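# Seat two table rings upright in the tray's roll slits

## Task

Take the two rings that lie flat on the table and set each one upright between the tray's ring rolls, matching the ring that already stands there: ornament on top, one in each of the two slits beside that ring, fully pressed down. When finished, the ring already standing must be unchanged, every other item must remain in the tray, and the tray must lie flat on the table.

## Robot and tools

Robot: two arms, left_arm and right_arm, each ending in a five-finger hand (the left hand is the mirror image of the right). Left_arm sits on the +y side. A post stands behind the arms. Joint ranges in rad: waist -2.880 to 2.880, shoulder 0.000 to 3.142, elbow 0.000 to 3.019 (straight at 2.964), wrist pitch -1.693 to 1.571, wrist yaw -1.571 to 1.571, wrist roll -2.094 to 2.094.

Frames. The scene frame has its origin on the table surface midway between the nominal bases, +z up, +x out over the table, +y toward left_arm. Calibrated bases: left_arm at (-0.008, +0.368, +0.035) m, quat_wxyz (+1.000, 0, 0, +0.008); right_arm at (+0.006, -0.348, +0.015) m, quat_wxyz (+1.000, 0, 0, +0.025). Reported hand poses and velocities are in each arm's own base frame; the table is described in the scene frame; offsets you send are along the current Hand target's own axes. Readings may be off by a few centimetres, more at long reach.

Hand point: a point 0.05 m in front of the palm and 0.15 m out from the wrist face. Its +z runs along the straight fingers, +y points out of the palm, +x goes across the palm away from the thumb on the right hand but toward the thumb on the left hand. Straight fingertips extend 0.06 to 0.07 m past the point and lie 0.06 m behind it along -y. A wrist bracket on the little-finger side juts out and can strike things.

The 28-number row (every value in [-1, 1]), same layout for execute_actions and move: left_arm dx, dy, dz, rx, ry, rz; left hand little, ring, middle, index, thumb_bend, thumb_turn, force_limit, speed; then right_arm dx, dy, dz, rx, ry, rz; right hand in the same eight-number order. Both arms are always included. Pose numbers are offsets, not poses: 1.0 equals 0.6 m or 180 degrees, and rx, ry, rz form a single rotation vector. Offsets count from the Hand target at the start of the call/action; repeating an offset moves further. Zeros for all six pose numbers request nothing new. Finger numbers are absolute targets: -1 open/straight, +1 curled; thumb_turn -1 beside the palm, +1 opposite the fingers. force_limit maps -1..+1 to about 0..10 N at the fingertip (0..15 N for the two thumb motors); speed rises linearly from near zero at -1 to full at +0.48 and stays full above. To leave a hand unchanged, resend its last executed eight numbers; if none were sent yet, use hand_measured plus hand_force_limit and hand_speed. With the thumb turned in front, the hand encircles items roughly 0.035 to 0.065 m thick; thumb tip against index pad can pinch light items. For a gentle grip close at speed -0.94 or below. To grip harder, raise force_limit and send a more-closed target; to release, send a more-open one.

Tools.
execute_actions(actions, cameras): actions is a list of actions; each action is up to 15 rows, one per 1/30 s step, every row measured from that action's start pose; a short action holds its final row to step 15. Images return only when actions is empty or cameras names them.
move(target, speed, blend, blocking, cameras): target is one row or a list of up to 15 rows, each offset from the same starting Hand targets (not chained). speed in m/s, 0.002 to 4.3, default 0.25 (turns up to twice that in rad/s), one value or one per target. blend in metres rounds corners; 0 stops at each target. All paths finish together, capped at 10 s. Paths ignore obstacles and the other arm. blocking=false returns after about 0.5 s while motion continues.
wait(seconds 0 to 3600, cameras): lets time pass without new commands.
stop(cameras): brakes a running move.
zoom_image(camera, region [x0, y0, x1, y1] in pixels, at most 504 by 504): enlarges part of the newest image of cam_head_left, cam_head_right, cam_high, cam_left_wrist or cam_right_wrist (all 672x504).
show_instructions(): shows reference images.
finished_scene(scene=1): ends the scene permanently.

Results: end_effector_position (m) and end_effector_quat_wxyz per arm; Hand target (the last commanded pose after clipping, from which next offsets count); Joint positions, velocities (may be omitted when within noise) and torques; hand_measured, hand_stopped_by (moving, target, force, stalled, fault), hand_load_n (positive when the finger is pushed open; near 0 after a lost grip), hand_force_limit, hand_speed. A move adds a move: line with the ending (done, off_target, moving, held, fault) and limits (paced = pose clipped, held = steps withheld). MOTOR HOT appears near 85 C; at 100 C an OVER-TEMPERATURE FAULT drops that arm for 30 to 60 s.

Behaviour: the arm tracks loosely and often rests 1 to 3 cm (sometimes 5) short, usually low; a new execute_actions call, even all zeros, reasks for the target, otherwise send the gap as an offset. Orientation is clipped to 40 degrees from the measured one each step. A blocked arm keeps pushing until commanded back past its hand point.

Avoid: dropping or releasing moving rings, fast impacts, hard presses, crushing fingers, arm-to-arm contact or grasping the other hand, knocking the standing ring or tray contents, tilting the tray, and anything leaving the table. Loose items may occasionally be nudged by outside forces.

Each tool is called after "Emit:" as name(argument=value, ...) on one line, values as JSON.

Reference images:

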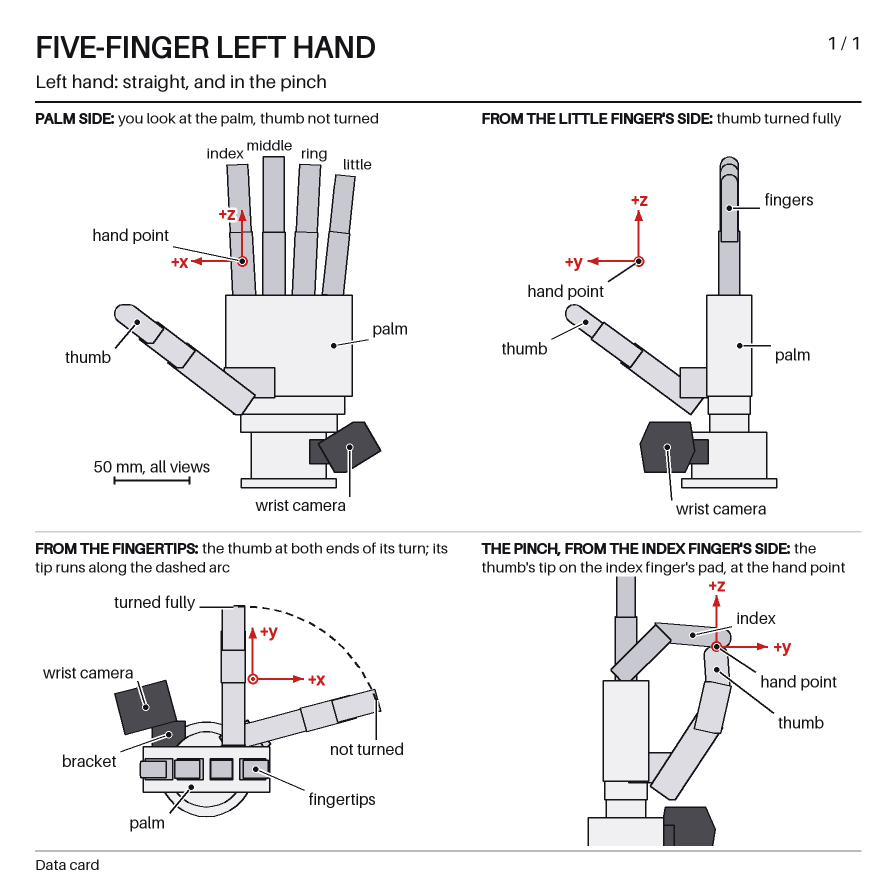

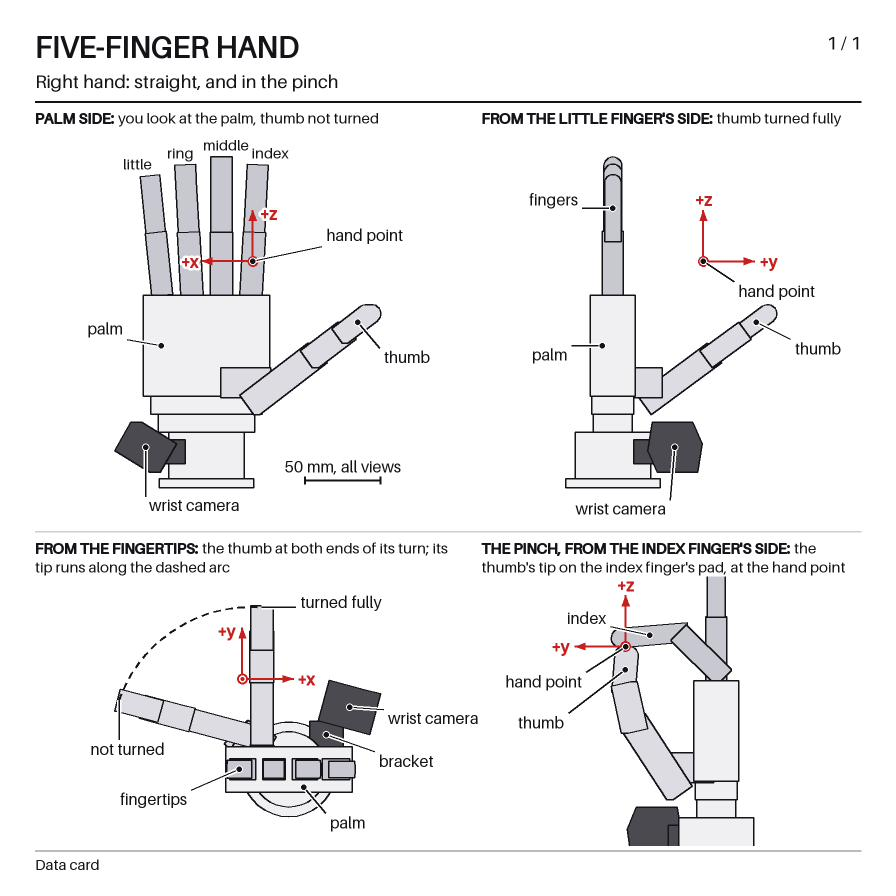

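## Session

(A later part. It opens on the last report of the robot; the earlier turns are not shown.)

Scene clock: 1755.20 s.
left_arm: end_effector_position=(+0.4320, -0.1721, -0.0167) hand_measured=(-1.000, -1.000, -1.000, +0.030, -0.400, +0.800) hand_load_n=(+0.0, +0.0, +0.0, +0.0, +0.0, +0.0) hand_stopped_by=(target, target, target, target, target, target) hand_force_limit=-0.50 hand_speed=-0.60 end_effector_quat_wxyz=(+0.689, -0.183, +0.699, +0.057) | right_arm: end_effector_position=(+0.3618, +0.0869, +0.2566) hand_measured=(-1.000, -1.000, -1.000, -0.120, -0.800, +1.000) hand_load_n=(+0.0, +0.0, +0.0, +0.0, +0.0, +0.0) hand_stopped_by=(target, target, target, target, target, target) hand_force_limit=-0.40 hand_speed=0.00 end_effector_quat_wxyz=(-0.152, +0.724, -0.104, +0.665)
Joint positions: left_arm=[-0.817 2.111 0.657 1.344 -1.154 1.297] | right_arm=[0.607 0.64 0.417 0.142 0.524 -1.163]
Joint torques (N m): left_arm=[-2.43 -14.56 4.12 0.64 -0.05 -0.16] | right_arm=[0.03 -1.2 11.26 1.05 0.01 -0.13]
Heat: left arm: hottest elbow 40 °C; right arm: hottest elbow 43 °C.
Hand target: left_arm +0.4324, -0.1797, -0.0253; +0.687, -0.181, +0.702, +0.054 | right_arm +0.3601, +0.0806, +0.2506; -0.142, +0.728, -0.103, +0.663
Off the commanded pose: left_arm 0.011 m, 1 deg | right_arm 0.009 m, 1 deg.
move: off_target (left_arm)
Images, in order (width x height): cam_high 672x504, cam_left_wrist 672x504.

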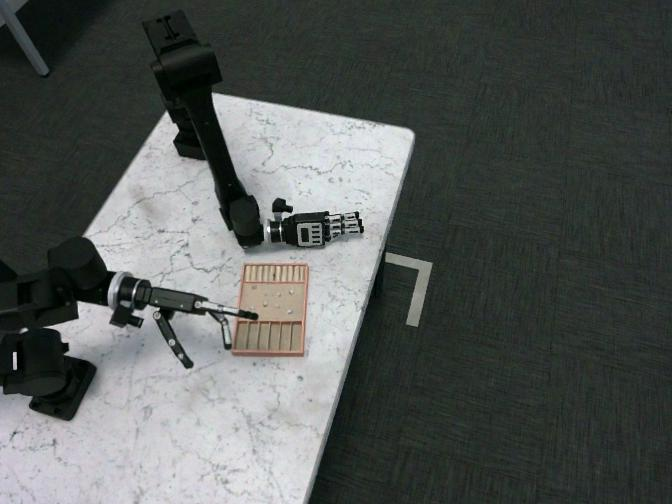

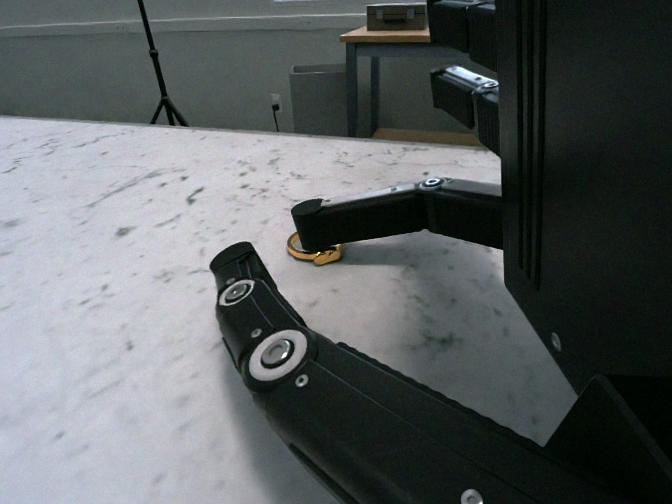

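Emit:
move(target=[[-0.0492,-0.0086,-0.0026,0,0,0,-1,-1,-1,0.03,-0.4,0.8,-0.5,-0.6,0,0,0,0,0,0,-1,-1,-1,-0.12,-0.8,1,-0.4,0],[-0.0499,-0.0111,0.0196,0.1913,0.0336,0.01,-1,-1,-1,-0.12,-0.28,0.8,-0.5,-0.6,0,0,0,0,0,0,-1,-1,-1,-0.12,-0.8,1,-0.4,0]], speed=[0.05,0.15], cameras=["cam_left_wrist","cam_high"])

Emit:
zoom_image(camera="cam_left_wrist", region=[230, 190, 370, 310])

Emit:
zoom_image(camera="cam_high", region=[300, 190, 370, 250])

Scene clock: 1765.97 s.
left_arm: end_effector_position=(+0.4434, -0.1811, -0.0063) hand_measured=(-1.000, -1.000, -1.000, -0.120, -0.280, +0.800) hand_load_n=(+0.0, +0.0, +0.0, +0.0, +0.0, +0.5) hand_stopped_by=(target, target, target, target, target, target) hand_force_limit=-0.50 hand_speed=-0.60 end_effector_quat_wxyz=(+0.659, +0.041, +0.735, -0.155) | right_arm: end_effector_position=(+0.3618, +0.0869, +0.2566) hand_measured=(-1.000, -1.000, -1.000, -0.120, -0.800, +1.000) hand_load_n=(+0.0, +0.0, +0.0, +0.0, +0.0, +0.5) hand_stopped_by=(target, target, target, target, target, target) hand_force_limit=-0.40 hand_speed=0.00 end_effector_quat_wxyz=(-0.152, +0.724, -0.104, +0.665)
Joint positions: left_arm=[-0.628 2.036 0.407 1.541 -0.34 1.366] | right_arm=[0.607 0.64 0.417 0.142 0.524 -1.163]
Joint torques (N m): left_arm=[0.26 -15.38 0.79 2.37 0.12 0.17] | right_arm=[-0.5 -0.91 11.14 1.18 0 -0.09]
Heat: left arm: hottest elbow 40 °C; right arm: hottest elbow 44 °C.
Hand target: left_arm +0.4454, -0.1766, +0.0045; +0.671, +0.039, +0.724, -0.155 | right_arm +0.3601, +0.0806, +0.2506; -0.142, +0.728, -0.103, +0.663
Off the commanded pose: left_arm 0.012 m, 2 deg | right_arm 0.009 m, 1 deg.
joint sent to its limit (left arm) — joint 4 (wrist pitch), upper limit. The joint targets still meet the commanded pose.
move: off_target (left_arm); target 2's new numbers were sent with left_arm's hand 0.012 m and 2 deg from that target
Images, in order (width x height): cam_high 672x504, cam_left_wrist 672x504.

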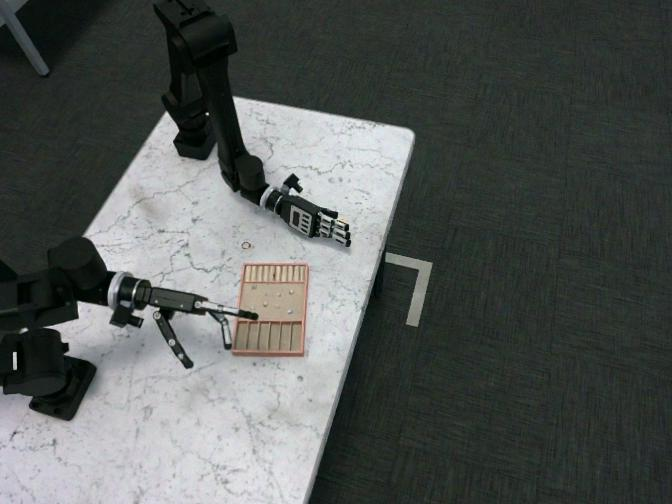

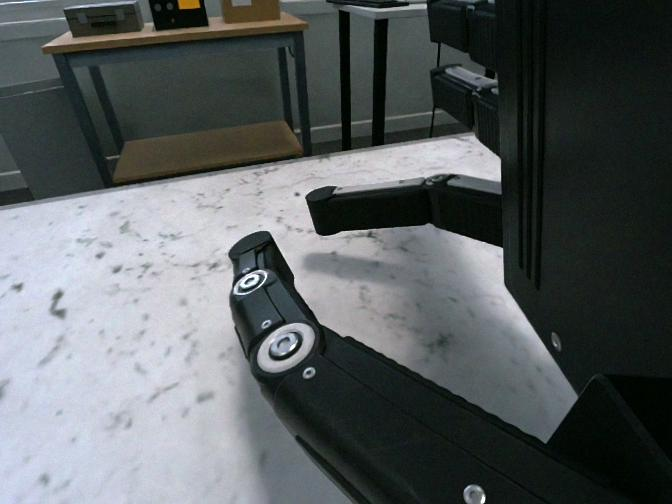

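Scaled by 3.600.

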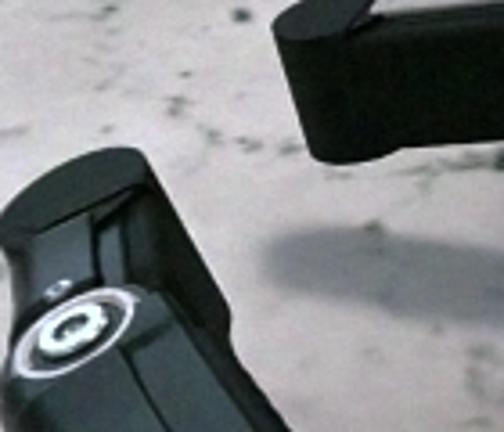

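Scaled by 7.200.

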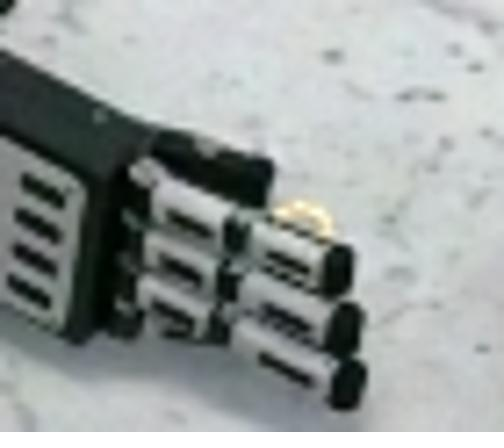

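Emit:
move(target=[[-0.0328,0,0,0,0,0,-1,-1,-1,-0.12,-0.28,0.8,-0.5,-0.6,0,0,0,0,0,0,-1,-1,-1,-0.12,-0.8,1,-0.4,0],[-0.0328,0.0022,-0.0272,0,0,0,-1,-1,-1,-0.12,-0.28,0.8,-0.5,-0.6,0,0,0,0,0,0,-1,-1,-1,-0.12,-0.8,1,-0.4,0]], speed=[0.06,0.15], cameras=["cam_left_wrist","cam_high"])

Emit:
zoom_image(camera="cam_high", region=[300, 190, 370, 250])

Scene clock: 1771.13 s.
left_arm: end_effector_position=(+0.4323, -0.1675, +0.0136) hand_measured=(-1.000, -1.000, -1.000, -0.120, -0.280, +0.800) hand_load_n=(+0.0, +0.0, +0.0, +0.0, +0.0, +0.5) hand_stopped_by=(target, target, target, target, target, target) hand_force_limit=-0.50 hand_speed=-0.60 end_effector_quat_wxyz=(+0.661, +0.039, +0.734, -0.152) | right_arm: end_effector_position=(+0.3618, +0.0869, +0.2566) hand_measured=(-1.000, -1.000, -1.000, -0.120, -0.800, +1.000) hand_load_n=(+0.0, +0.0, +0.0, +0.0, +0.0, +0.0) hand_stopped_by=(target, target, target, target, target, target) hand_force_limit=-0.40 hand_speed=0.00 end_effector_quat_wxyz=(-0.152, +0.724, -0.104, +0.665)
Joint positions: left_arm=[-0.617 1.946 0.349 1.512 -0.337 1.369] | right_arm=[0.607 0.64 0.417 0.142 0.524 -1.163]
Joint torques (N m): left_arm=[-0.56 -14.62 1.02 2.45 -0.05 0.15] | right_arm=[0.32 -0.79 11.22 1.1 0.03 -0.11]
Heat: left arm: hottest elbow 39 °C; right arm: hottest elbow 44 °C.
Hand target: left_arm +0.4320, -0.1678, +0.0246; +0.671, +0.039, +0.724, -0.155 | right_arm +0.3601, +0.0806, +0.2506; -0.142, +0.728, -0.103, +0.663
Off the commanded pose: left_arm 0.011 m, 2 deg | right_arm 0.009 m, 1 deg.
move: off_target (left_arm)
Images, in order (width x height): cam_high 672x504, cam_left_wrist 672x504.

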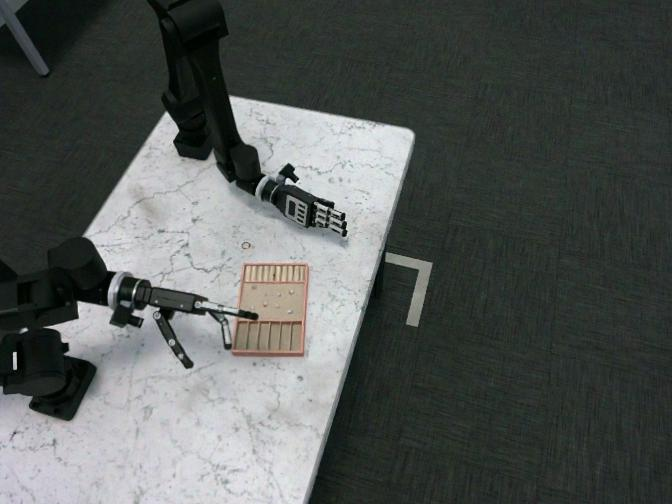

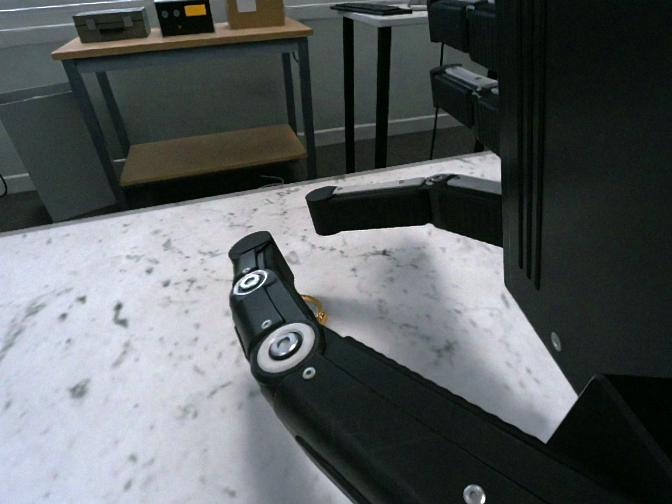

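Scaled by 7.200.

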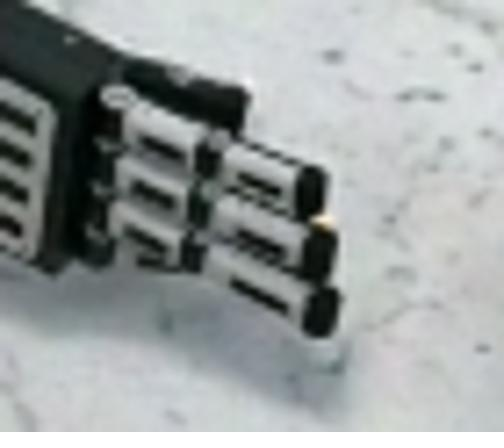

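Emit:
move(target=[[0.0295,0.0022,0.0015,0,0,0,-1,-1,-1,-0.12,-0.28,0.8,-0.5,-0.6,0,0,0,0,0,0,-1,-1,-1,-0.12,-0.8,1,-0.4,0]], speed=[0.08], cameras=["cam_left_wrist"])

Emit:
zoom_image(camera="cam_left_wrist", region=[230, 190, 370, 310])

Scene clock: 1775.13 s.
left_arm: end_effector_position=(+0.4304, -0.1645, +0.0058) hand_measured=(-1.000, -1.000, -1.000, -0.120, -0.280, +0.800) hand_load_n=(+0.0, +0.0, +0.0, +0.0, +0.0, +0.5) hand_stopped_by=(target, target, target, target, target, target) hand_force_limit=-0.50 hand_speed=-0.60 end_effector_quat_wxyz=(+0.660, +0.037, +0.736, -0.148) | right_arm: end_effector_position=(+0.3618, +0.0869, +0.2566) hand_measured=(-1.000, -1.000, -1.000, -0.120, -0.800, +1.000) hand_load_n=(+0.0, +0.0, +0.0, +0.0, +0.0, +0.0) hand_stopped_by=(target, target, target, target, target, target) hand_force_limit=-0.40 hand_speed=0.00 end_effector_quat_wxyz=(-0.152, +0.724, -0.104, +0.665)
Joint positions: left_arm=[-0.617 1.98 0.349 1.54 -0.345 1.369] | right_arm=[0.607 0.64 0.417 0.142 0.524 -1.163]
Joint torques (N m): left_arm=[-1.96 -12.1 2.11 2.33 0.01 0.03] | right_arm=[0.09 -0.67 11.25 1.2 0.01 -0.11]
Heat: left arm: hottest elbow 39 °C; right arm: hottest elbow 44 °C.
Hand target: left_arm +0.4315, -0.1695, +0.0068; +0.671, +0.039, +0.724, -0.155 | right_arm +0.3601, +0.0806, +0.2506; -0.142, +0.728, -0.103, +0.663
Off the commanded pose: left_arm 0.005 m, 2 deg | right_arm 0.009 m, 1 deg.
joint sent to its limit (left arm) — joint 4 (wrist pitch), upper limit. The joint targets still meet the commanded pose.
move: done

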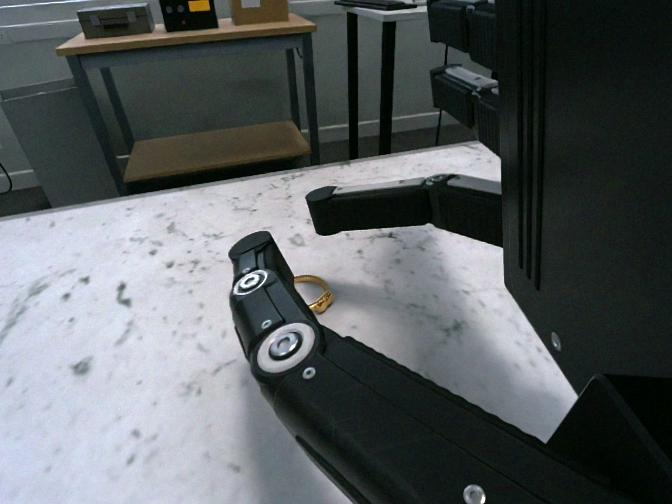

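Scaled by 3.600.

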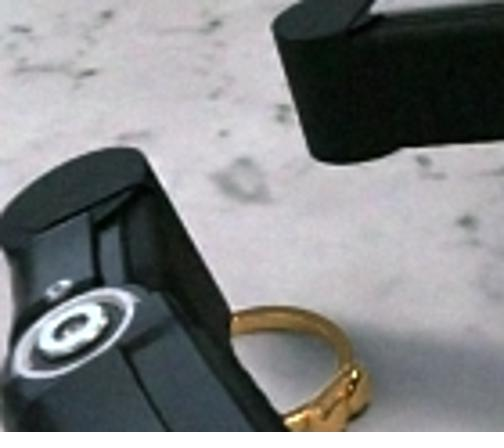

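Emit:
move(target=[[-0.0107,-0.0183,0.0065,0,0,0,-1,-1,-1,-0.12,-0.28,0.8,-0.5,-0.6,0,0,0,0,0,0,-1,-1,-1,-0.12,-0.8,1,-0.4,0],[0.025,0.0008,0.0043,0,0,0,-1,-1,-1,-0.12,-0.28,0.8,-0.5,-0.6,0,0,0,0,0,0,-1,-1,-1,-0.12,-0.8,1,-0.4,0]], speed=[0.08,0.06], cameras=["cam_left_wrist"])

Emit:
zoom_image(camera="cam_left_wrist", region=[230, 190, 370, 310])

Scene clock: 1779.90 s.
left_arm: end_effector_position=(+0.4269, -0.1729, -0.0085) hand_measured=(-1.000, -1.000, -1.000, -0.120, -0.280, +0.800) hand_load_n=(+0.0, +0.0, +0.0, +0.0, +0.0, +0.0) hand_stopped_by=(target, target, target, target, target, target) hand_force_limit=-0.50 hand_speed=-0.60 end_effector_quat_wxyz=(+0.651, +0.045, +0.743, -0.146) | right_arm: end_effector_position=(+0.3618, +0.0869, +0.2566) hand_measured=(-1.000, -1.000, -1.000, -0.120, -0.800, +1.000) hand_load_n=(+0.0, +0.0, +0.0, +0.0, +0.0, +0.5) hand_stopped_by=(target, target, target, target, target, target) hand_force_limit=-0.40 hand_speed=0.00 end_effector_quat_wxyz=(-0.152, +0.724, -0.104, +0.665)
Joint positions: left_arm=[-0.642 2.021 0.363 1.542 -0.359 1.369] | right_arm=[0.607 0.64 0.417 0.142 0.524 -1.163]
Joint torques (N m): left_arm=[0.21 -11.93 2.41 2.48 0.07 -0.09] | right_arm=[-0.09 -0.97 11.22 1.11 0.04 -0.11]
Heat: left arm: hottest elbow 39 °C; right arm: hottest elbow 44 °C.
Hand target: left_arm +0.4327, -0.1721, -0.0081; +0.671, +0.039, +0.724, -0.155 | right_arm +0.3601, +0.0806, +0.2506; -0.142, +0.728, -0.103, +0.663
Off the commanded pose: left_arm 0.006 m, 3 deg | right_arm 0.009 m, 1 deg.
joint sent to its limit (left arm) — joint 4 (wrist pitch), upper limit. The joint targets still meet the commanded pose.
move: off_target (left_arm)

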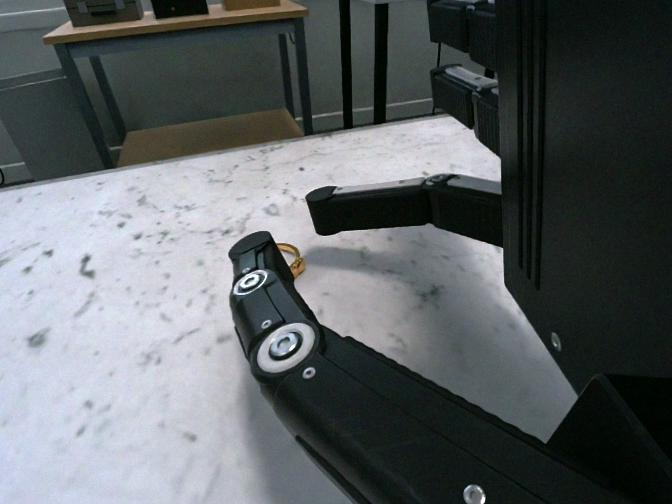

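Scaled by 3.600.

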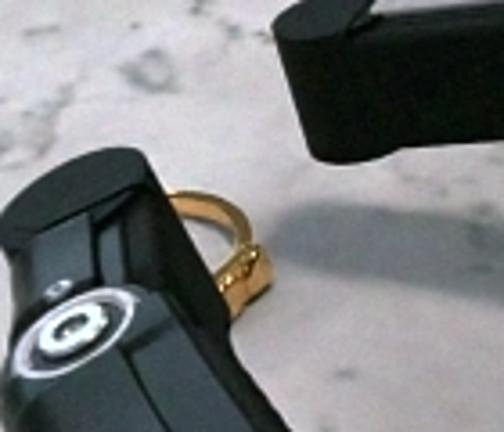

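Emit:
move(target=[[-0.0328,-0.0057,-0.0017,0,0,0,-1,-1,-1,-0.12,-0.28,0.8,-0.5,-0.6,0,0,0,0,0,0,-1,-1,-1,-0.12,-0.8,1,-0.4,0],[-0.0272,0.0002,0.003,0.1366,0.0239,0.0071,-1,-1,-1,-0.12,-0.28,0.8,-0.5,-0.6,0,0,0,0,0,0,-1,-1,-1,-0.12,-0.8,1,-0.4,0]], speed=[0.08,0.15], cameras=["cam_left_wrist","cam_high"])

Emit:
zoom_image(camera="cam_left_wrist", region=[230, 190, 370, 310])

Emit:
zoom_image(camera="cam_high", region=[300, 190, 370, 250])

Scene clock: 1789.30 s.
left_arm: end_effector_position=(+0.4330, -0.1744, -0.0011) hand_measured=(-1.000, -1.000, -1.000, -0.120, -0.280, +0.800) hand_load_n=(+0.0, +0.0, +0.0, +0.0, +0.0, +0.5) hand_stopped_by=(target, target, target, target, target, target) hand_force_limit=-0.50 hand_speed=-0.60 end_effector_quat_wxyz=(+0.596, +0.195, +0.719, -0.298) | right_arm: end_effector_position=(+0.3618, +0.0869, +0.2566) hand_measured=(-1.000, -1.000, -1.000, -0.120, -0.800, +1.000) hand_load_n=(+0.0, +0.0, +0.0, +0.0, +0.0, +0.5) hand_stopped_by=(target, target, target, target, target, target) hand_force_limit=-0.40 hand_speed=0.00 end_effector_quat_wxyz=(-0.152, +0.724, -0.104, +0.665)
Joint positions: left_arm=[-0.33 1.976 0.313 1.542 0.396 1.418] | right_arm=[0.607 0.64 0.417 0.142 0.524 -1.163]
Joint torques (N m): left_arm=[0.44 -13.98 1.01 2.51 0.1 0.09] | right_arm=[0.03 -0.91 11.15 1.16 0.03 -0.13]
Heat: left arm: hottest elbow 38 °C; right arm: hottest elbow 44 °C.
Hand target: left_arm +0.4360, -0.1699, +0.0078; +0.621, +0.194, +0.699, -0.297 | right_arm +0.3601, +0.0806, +0.2506; -0.142, +0.728, -0.103, +0.663
Off the commanded pose: left_arm 0.010 m, 4 deg | right_arm 0.009 m, 1 deg.
joint sent to its limit (left arm) — joint 4 (wrist pitch), upper limit. The joint targets still meet the commanded pose.
move: off_target (left_arm)
Images, in order (width x height): cam_high 672x504, cam_left_wrist 672x504.

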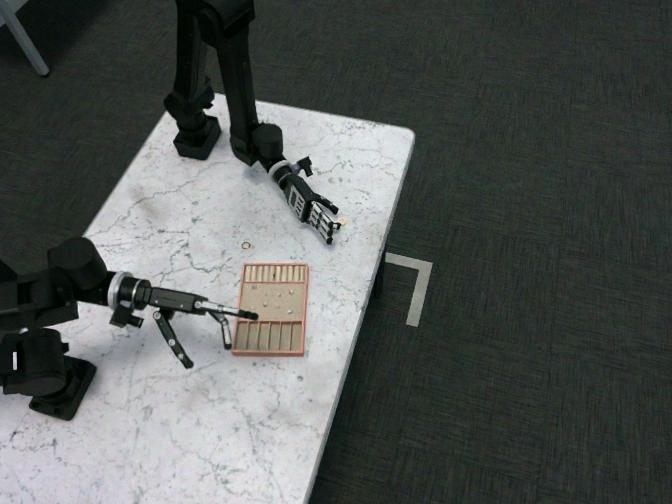

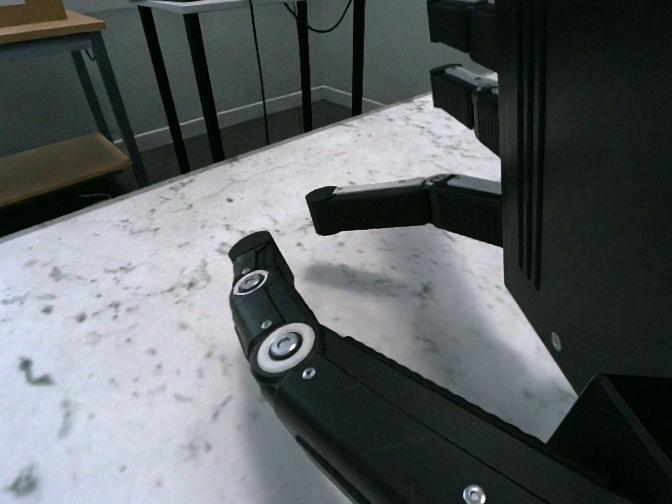

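Scaled by 3.600.

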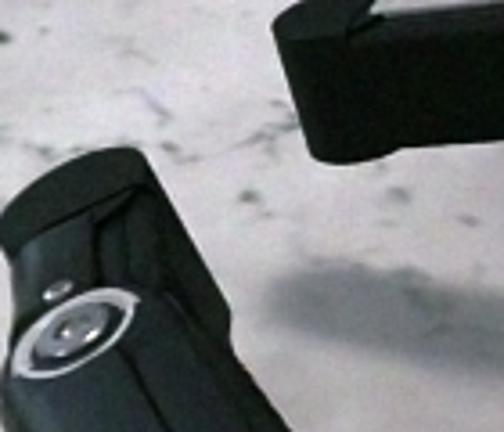

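Scaled by 7.200.

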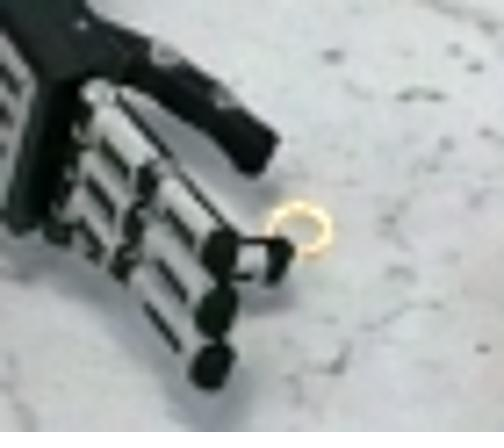

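Emit:
move(target=[[-0.0107,0.0157,-0.0112,0,0,0,-1,-1,-1,-0.12,-0.28,0.8,-0.5,-0.6,0,0,0,0,0,0,-1,-1,-1,-0.12,-0.8,1,-0.4,0],[0.0317,0.013,-0.0002,0,0,0,-1,-1,-1,-0.12,-0.28,0.8,-0.5,-0.6,0,0,0,0,0,0,-1,-1,-1,-0.12,-0.8,1,-0.4,0]], speed=[0.08,0.06], cameras=["cam_left_wrist","cam_high"])

Emit:
zoom_image(camera="cam_left_wrist", region=[230, 190, 370, 310])

Emit:
zoom_image(camera="cam_high", region=[300, 190, 370, 250])

Scene clock: 1794.90 s.
left_arm: end_effector_position=(+0.4335, -0.1599, -0.0149) hand_measured=(-1.000, -1.000, -1.000, -0.120, -0.280, +0.800) hand_load_n=(+0.0, +0.0, +0.0, +0.0, +0.0, +0.0) hand_stopped_by=(target, target, target, target, target, target) hand_force_limit=-0.50 hand_speed=-0.60 end_effector_quat_wxyz=(+0.588, +0.191, +0.730, -0.291) | right_arm: end_effector_position=(+0.3618, +0.0869, +0.2566) hand_measured=(-1.000, -1.000, -1.000, -0.120, -0.800, +1.000) hand_load_n=(+0.0, -0.5, +0.0, +0.5, +0.0, +0.0) hand_stopped_by=(target, target, target, target, target, target) hand_force_limit=-0.40 hand_speed=0.00 end_effector_quat_wxyz=(-0.152, +0.724, -0.104, +0.665)
Joint positions: left_arm=[-0.289 2.008 0.313 1.542 0.422 1.429] | right_arm=[0.607 0.64 0.417 0.142 0.524 -1.163]
Joint torques (N m): left_arm=[-2.2 -12.45 1.99 2.32 0.02 0.09] | right_arm=[-0.38 -1.26 11.25 1.22 0 -0.1]
Heat: left arm: hottest elbow 38 °C; right arm: hottest elbow 44 °C.
Hand target: left_arm +0.4380, -0.1658, -0.0123; +0.621, +0.194, +0.699, -0.297 | right_arm +0.3601, +0.0806, +0.2506; -0.142, +0.728, -0.103, +0.663
Off the commanded pose: left_arm 0.008 m, 5 deg | right_arm 0.009 m, 1 deg.
joint sent to its limit (left arm) — joint 4 (wrist pitch), upper limit. The joint targets are off in orientation, not in position.
move: off_target (left_arm)
Images, in order (width x height): cam_high 672x504, cam_left_wrist 672x504.

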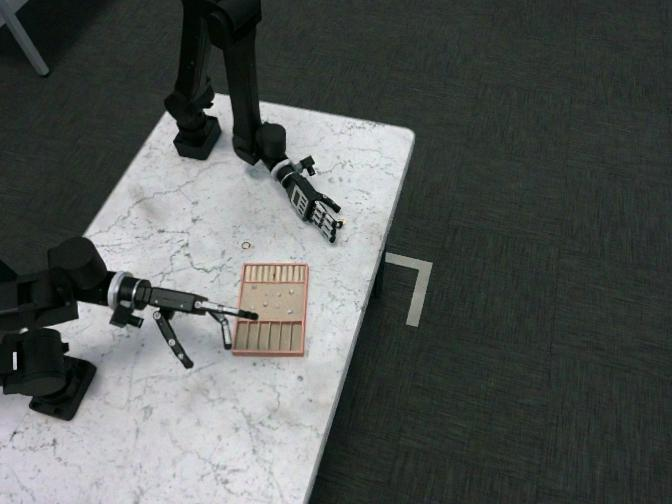

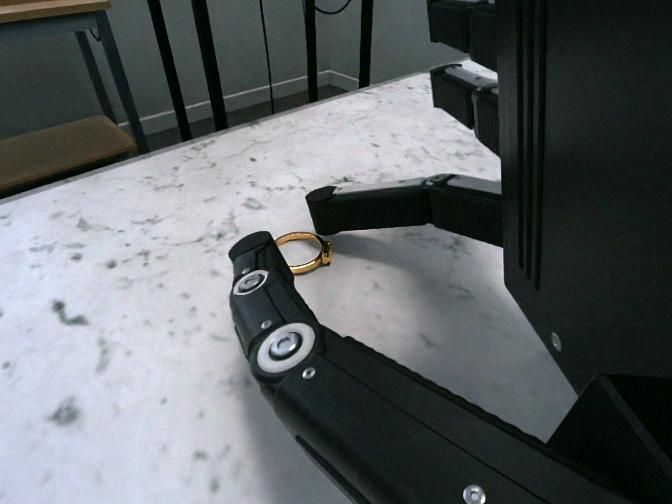

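Scaled by 3.600.

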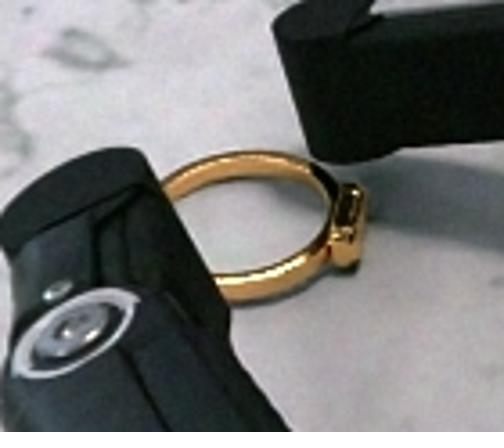

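Scaled by 7.200.

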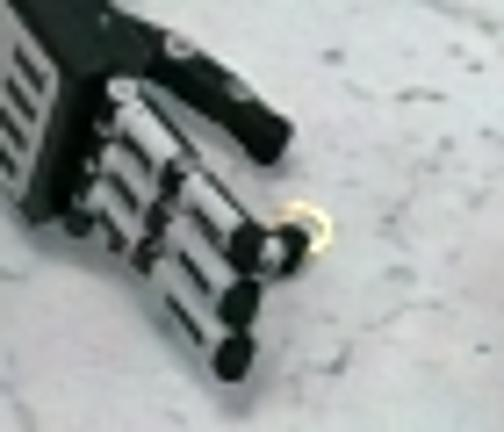

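Emit:
move(target=[[-0.0328,-0.0058,-0.0017,0,0,0,-1,-1,-1,-0.12,-0.28,0.8,-0.5,-0.6,0,0,0,0,0,0,-1,-1,-1,-0.12,-0.8,1,-0.4,0],[-0.0318,-0.0148,0.0083,-0.1366,-0.0242,-0.0073,-1,-1,-1,-0.12,-0.28,0.8,-0.5,-0.6,0,0,0,0,0,0,-1,-1,-1,-0.12,-0.8,1,-0.4,0],[0.0003,-0.0037,0.0053,-0.1366,-0.0242,-0.0073,-1,-1,-1,-0.12,-0.28,0.8,-0.5,-0.6,0,0,0,0,0,0,-1,-1,-1,-0.12,-0.8,1,-0.4,0]], speed=[0.08,0.15,0.06], cameras=["cam_left_wrist","cam_high"])

Emit:
zoom_image(camera="cam_left_wrist", region=[230, 190, 370, 310])

Emit:
zoom_image(camera="cam_high", region=[300, 190, 370, 250])

Scene clock: 1805.60 s.
left_arm: end_effector_position=(+0.4350, -0.1662, -0.0120) hand_measured=(-1.000, -1.000, -1.000, -0.120, -0.280, +0.800) hand_load_n=(+0.0, +0.0, +0.0, +0.0, +0.0, +0.0) hand_stopped_by=(target, target, target, target, target, target) hand_force_limit=-0.50 hand_speed=-0.60 end_effector_quat_wxyz=(+0.651, +0.041, +0.744, -0.143) | right_arm: end_effector_position=(+0.3618, +0.0869, +0.2566) hand_measured=(-1.000, -1.000, -1.000, -0.120, -0.800, +1.000) hand_load_n=(+0.0, +0.0, +0.0, +0.0, +0.0, +0.0) hand_stopped_by=(target, target, target, target, target, target) hand_force_limit=-0.40 hand_speed=0.00 end_effector_quat_wxyz=(-0.152, +0.724, -0.104, +0.665)
Joint positions: left_arm=[-0.613 2.036 0.376 1.542 -0.34 1.371] | right_arm=[0.607 0.64 0.417 0.142 0.524 -1.163]
Joint torques (N m): left_arm=[-0.5 -13.22 2.37 2.25 0.1 -0.13] | right_arm=[0.32 -0.79 11.22 1.07 0.05 -0.12]
Heat: left arm: hottest elbow 37 °C; right arm: hottest elbow 44 °C.
Hand target: left_arm +0.4390, -0.1696, -0.0122; +0.671, +0.038, +0.724, -0.155 | right_arm +0.3601, +0.0806, +0.2506; -0.142, +0.728, -0.103, +0.663
Off the commanded pose: left_arm 0.005 m, 4 deg | right_arm 0.009 m, 1 deg.
joint sent to its limit (left arm) — joint 4 (wrist pitch), upper limit. The joint targets are off in orientation, not in position.
move: off_target (left_arm)
Images, in order (width x height): cam_high 672x504, cam_left_wrist 672x504.

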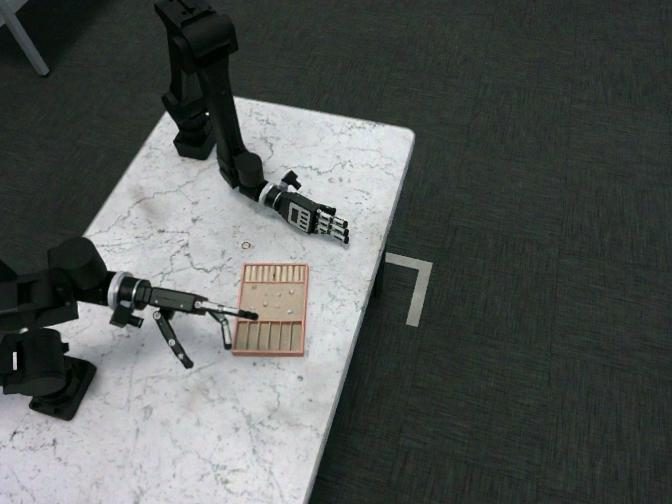

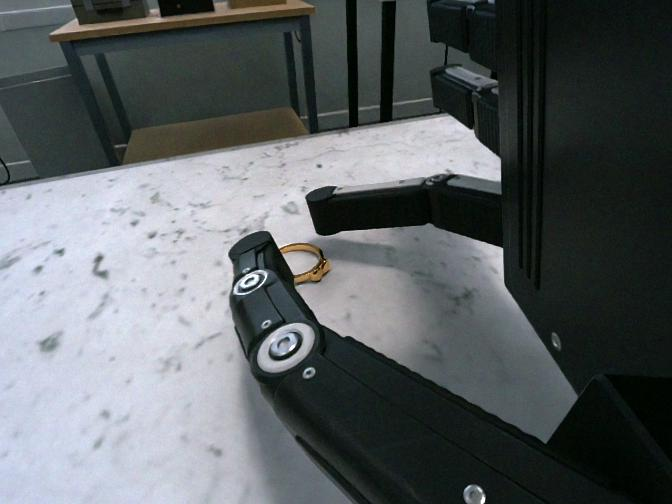

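Scaled by 3.600.

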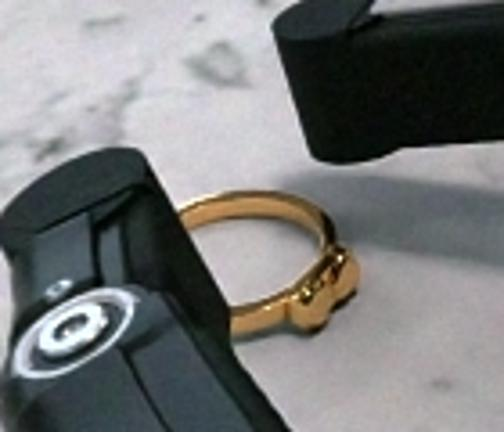

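Scaled by 7.200.

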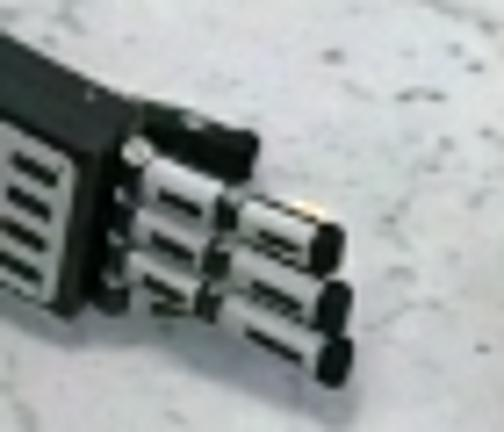

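Emit:
move(target=[[-0.0138,-0.019,0.0057,0,0,0,-1,-1,-1,-0.12,-0.28,0.8,-0.5,-0.6,0,0,0,0,0,0,-1,-1,-1,-0.12,-0.8,1,-0.4,0],[0.0158,0.0073,0.0065,0,0,0,-1,-1,-1,-0.12,-0.28,0.8,-0.5,-0.6,0,0,0,0,0,0,-1,-1,-1,-0.12,-0.8,1,-0.4,0]], speed=[0.08,0.04], cameras=["cam_left_wrist"])

Emit:
zoom_image(camera="cam_left_wrist", region=[230, 190, 370, 310])

Scene clock: 1811.83 s.
left_arm: end_effector_position=(+0.4386, -0.1705, -0.0191) hand_measured=(-1.000, -1.000, -1.000, -0.120, -0.280, +0.800) hand_load_n=(+0.0, +0.0, +0.0, +0.0, +0.0, +0.0) hand_stopped_by=(target, target, target, target, target, target) hand_force_limit=-0.50 hand_speed=-0.60 end_effector_quat_wxyz=(+0.649, +0.044, +0.746, -0.145) | right_arm: end_effector_position=(+0.3618, +0.0869, +0.2566) hand_measured=(-1.000, -1.000, -1.000, -0.120, -0.800, +1.000) hand_load_n=(+0.0, +0.0, +0.0, +0.0, +0.0, +0.5) hand_stopped_by=(target, target, target, target, target, target) hand_force_limit=-0.40 hand_speed=0.00 end_effector_quat_wxyz=(-0.152, +0.724, -0.104, +0.665)
Joint positions: left_arm=[-0.612 2.061 0.394 1.544 -0.331 1.369] | right_arm=[0.607 0.64 0.417 0.142 0.524 -1.163]
Joint torques (N m): left_arm=[-0.26 -11.75 2.14 2.61 0.09 -0.09] | right_arm=[-0.21 -1.03 11.19 1.22 0.02 -0.11]
Heat: left arm: hottest elbow 37 °C; right arm: hottest elbow 44 °C.
Hand target: left_arm +0.4430, -0.1680, -0.0224; +0.671, +0.038, +0.724, -0.155 | right_arm +0.3601, +0.0806, +0.2506; -0.142, +0.728, -0.103, +0.663
Off the commanded pose: left_arm 0.006 m, 4 deg | right_arm 0.009 m, 1 deg.
joint sent to its limit (left arm) — joint 4 (wrist pitch), upper limit. The joint targets are off in orientation, not in position.
move: off_target (left_arm)

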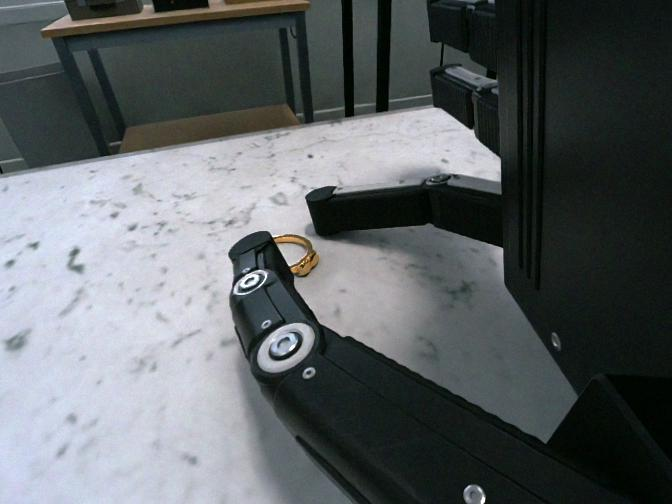

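Scaled by 3.600.

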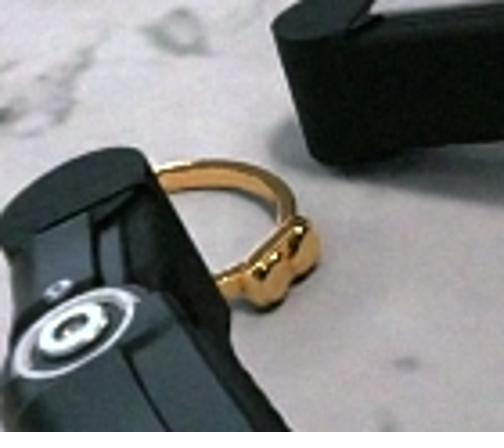

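Emit:
move(target=[[0,0,0,0,0,0,-1,-1,-1,-0.12,-0.28,0.6,-0.6,-0.8,0,0,0,0,0,0,-1,-1,-1,-0.12,-0.8,1,-0.4,0],[0,0,0,0,0,0,-1,-1,-1,-0.05,-0.28,0.6,-0.6,-0.8,0,0,0,0,0,0,-1,-1,-1,-0.12,-0.8,1,-0.4,0]], speed=[0.08,0.04], cameras=["cam_left_wrist"])

Emit:
zoom_image(camera="cam_left_wrist", region=[230, 190, 370, 310])

Scene clock: 1816.40 s.
left_arm: end_effector_position=(+0.4387, -0.1704, -0.0190) hand_measured=(-1.000, -1.000, -1.000, -0.050, -0.280, +0.600) hand_load_n=(+0.0, +0.0, +0.0, +0.0, +0.0, -0.5) hand_stopped_by=(target, target, target, target, target, target) hand_force_limit=-0.60 hand_speed=-0.80 end_effector_quat_wxyz=(+0.649, +0.044, +0.746, -0.146) | right_arm: end_effector_position=(+0.3618, +0.0869, +0.2566) hand_measured=(-1.000, -1.000, -1.000, -0.120, -0.800, +1.000) hand_load_n=(+0.0, +0.0, +0.0, +0.0, +0.0, +0.0) hand_stopped_by=(target, target, target, target, target, target) hand_force_limit=-0.40 hand_speed=0.00 end_effector_quat_wxyz=(-0.152, +0.724, -0.104, +0.665)
Joint positions: left_arm=[-0.612 2.061 0.394 1.545 -0.33 1.369] | right_arm=[0.607 0.64 0.417 0.142 0.524 -1.163]
Joint torques (N m): left_arm=[0.03 -12.45 2.17 2.44 0.1 -0.1] | right_arm=[-0.09 -0.91 11.21 1.09 0.02 -0.1]
Heat: left arm: hottest elbow 37 °C; right arm: hottest elbow 44 °C.
Hand target: left_arm +0.4430, -0.1682, -0.0223; +0.671, +0.038, +0.724, -0.155 | right_arm +0.3601, +0.0806, +0.2506; -0.142, +0.728, -0.103, +0.663
Off the commanded pose: left_arm 0.006 m, 4 deg | right_arm 0.009 m, 1 deg.
joint sent to its limit (left arm) — joint 4 (wrist pitch), upper limit. The joint targets are off in orientation, not in position.
move: done; target 2's new numbers were sent with left_arm's hand 0.006 m and 4 deg from that target

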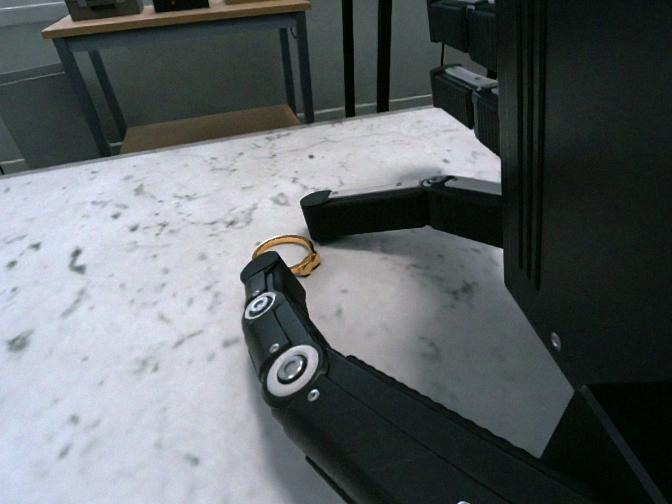

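Scaled by 3.600.

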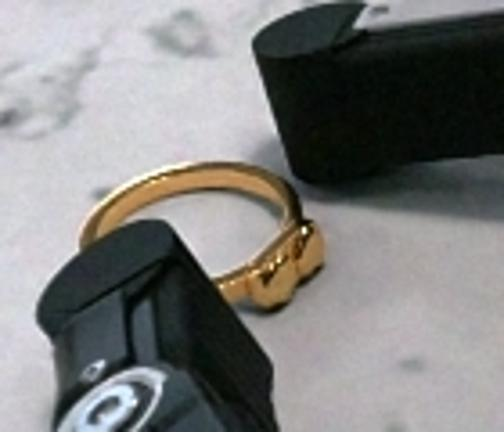

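Emit:
move(target=[[-0.0177,-0.0198,0.0142,0,0,0,-1,-1,-1,-0.12,-0.28,0.6,-0.6,-0.6,0,0,0,0,0,0,-1,-1,-1,-0.12,-0.8,1,-0.4,0],[-0.0008,0.0042,0.0107,0,0,0,-1,-1,-1,-0.12,-0.28,0.6,-0.6,-0.6,0,0,0,0,0,0,-1,-1,-1,-0.12,-0.8,1,-0.4,0]], speed=[0.08,0.04], cameras=["cam_left_wrist"])

Emit:
zoom_image(camera="cam_left_wrist", region=[230, 190, 370, 310])

Scene clock: 1827.83 s.
left_arm: end_effector_position=(+0.4468, -0.1708, -0.0191) hand_measured=(-1.000, -1.000, -1.000, -0.120, -0.280, +0.600) hand_load_n=(+0.0, +0.0, +0.0, +0.0, -0.5, -1.0) hand_stopped_by=(target, target, target, target, target, target) hand_force_limit=-0.60 hand_speed=-0.60 end_effector_quat_wxyz=(+0.652, +0.042, +0.743, -0.148) | right_arm: end_effector_position=(+0.3618, +0.0869, +0.2566) hand_measured=(-1.000, -1.000, -1.000, -0.120, -0.800, +1.000) hand_load_n=(+0.0, +0.0, +0.0, +0.0, +0.0, +0.5) hand_stopped_by=(target, target, target, target, target, target) hand_force_limit=-0.40 hand_speed=0.00 end_effector_quat_wxyz=(-0.152, +0.724, -0.104, +0.665)
Joint positions: left_arm=[-0.597 2.069 0.412 1.545 -0.315 1.369] | right_arm=[0.607 0.64 0.417 0.142 0.524 -1.163]
Joint torques (N m): left_arm=[-0.09 -12.04 1.81 2.29 0.09 -0.08] | right_arm=[-0.21 -0.62 11.15 1.07 0.01 -0.11]
Heat: left arm: hottest elbow 37 °C; right arm: hottest elbow 44 °C.
Hand target: left_arm +0.4499, -0.1673, -0.0227; +0.671, +0.038, +0.724, -0.155 | right_arm +0.3601, +0.0806, +0.2506; -0.142, +0.728, -0.103, +0.663
Off the commanded pose: left_arm 0.006 m, 3 deg | right_arm 0.009 m, 1 deg.
joint sent to its limit (left arm) — joint 4 (wrist pitch), upper limit. The joint targets are off in orientation, not in position.
move: off_target (left_arm)

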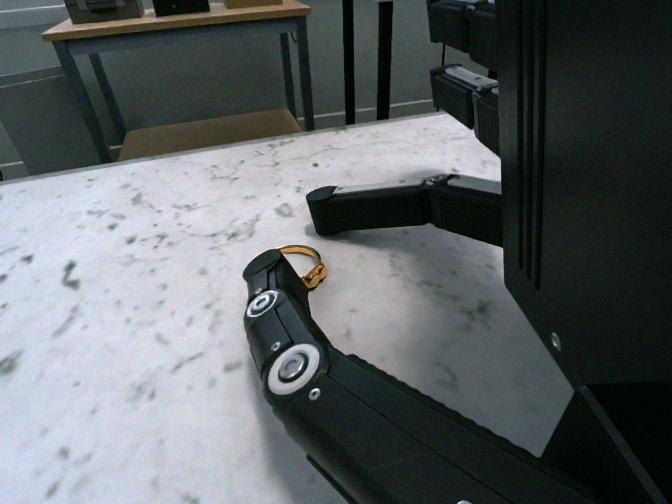

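Scaled by 3.600.

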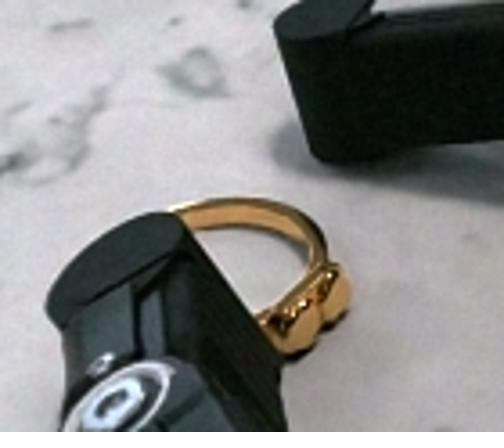

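Emit:
move(target=[[0,0,0,0,0,0,-1,-1,-1,0.0,-0.25,0.58,-0.6,-0.9,0,0,0,0,0,0,-1,-1,-1,-0.12,-0.8,1,-0.4,0]], speed=[0.08], cameras=["cam_left_wrist"])

Emit:
zoom_image(camera="cam_left_wrist", region=[230, 190, 370, 310])

Scene clock: 1830.07 s.
left_arm: end_effector_position=(+0.4469, -0.1708, -0.0189) hand_measured=(-1.000, -1.000, -1.000, +0.000, -0.250, +0.580) hand_load_n=(+0.0, +0.0, +0.0, +0.0, +0.0, -0.5) hand_stopped_by=(target, target, target, target, target, target) hand_force_limit=-0.60 hand_speed=-0.90 end_effector_quat_wxyz=(+0.652, +0.042, +0.742, -0.148) | right_arm: end_effector_position=(+0.3618, +0.0869, +0.2566) hand_measured=(-1.000, -1.000, -1.000, -0.120, -0.800, +1.000) hand_load_n=(+0.0, +0.0, +0.0, +0.0, +0.0, +0.0) hand_stopped_by=(target, target, target, target, target, target) hand_force_limit=-0.40 hand_speed=0.00 end_effector_quat_wxyz=(-0.152, +0.724, -0.104, +0.665)
Joint positions: left_arm=[-0.597 2.069 0.412 1.546 -0.315 1.369] | right_arm=[0.607 0.64 0.417 0.142 0.524 -1.163]
Joint torques (N m): left_arm=[-0.03 -11.87 1.83 1.95 0.16 -0.05] | right_arm=[-0.21 -0.62 11.21 1.03 0.01 -0.11]
Heat: left arm: hottest elbow 37 °C; right arm: hottest elbow 44 °C.
Hand target: left_arm +0.4498, -0.1673, -0.0227; +0.671, +0.038, +0.724, -0.155 | right_arm +0.3601, +0.0806, +0.2506; -0.142, +0.728, -0.103, +0.663
Off the commanded pose: left_arm 0.006 m, 3 deg | right_arm 0.009 m, 1 deg.
joint sent to its limit (left arm) — joint 4 (wrist pitch), upper limit. The joint targets are off in orientation, not in position.
move: done

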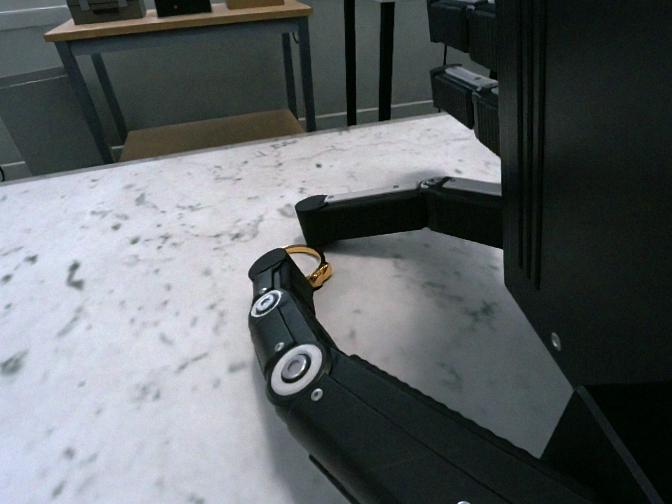

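Scaled by 3.600.

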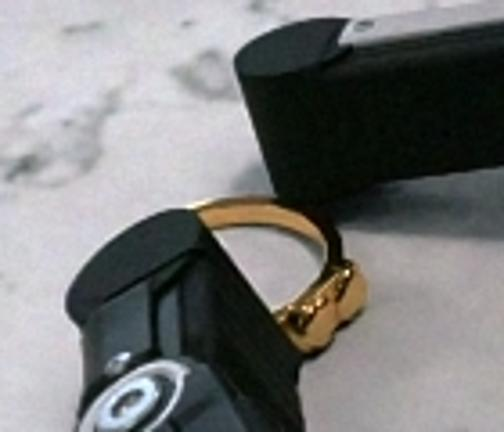

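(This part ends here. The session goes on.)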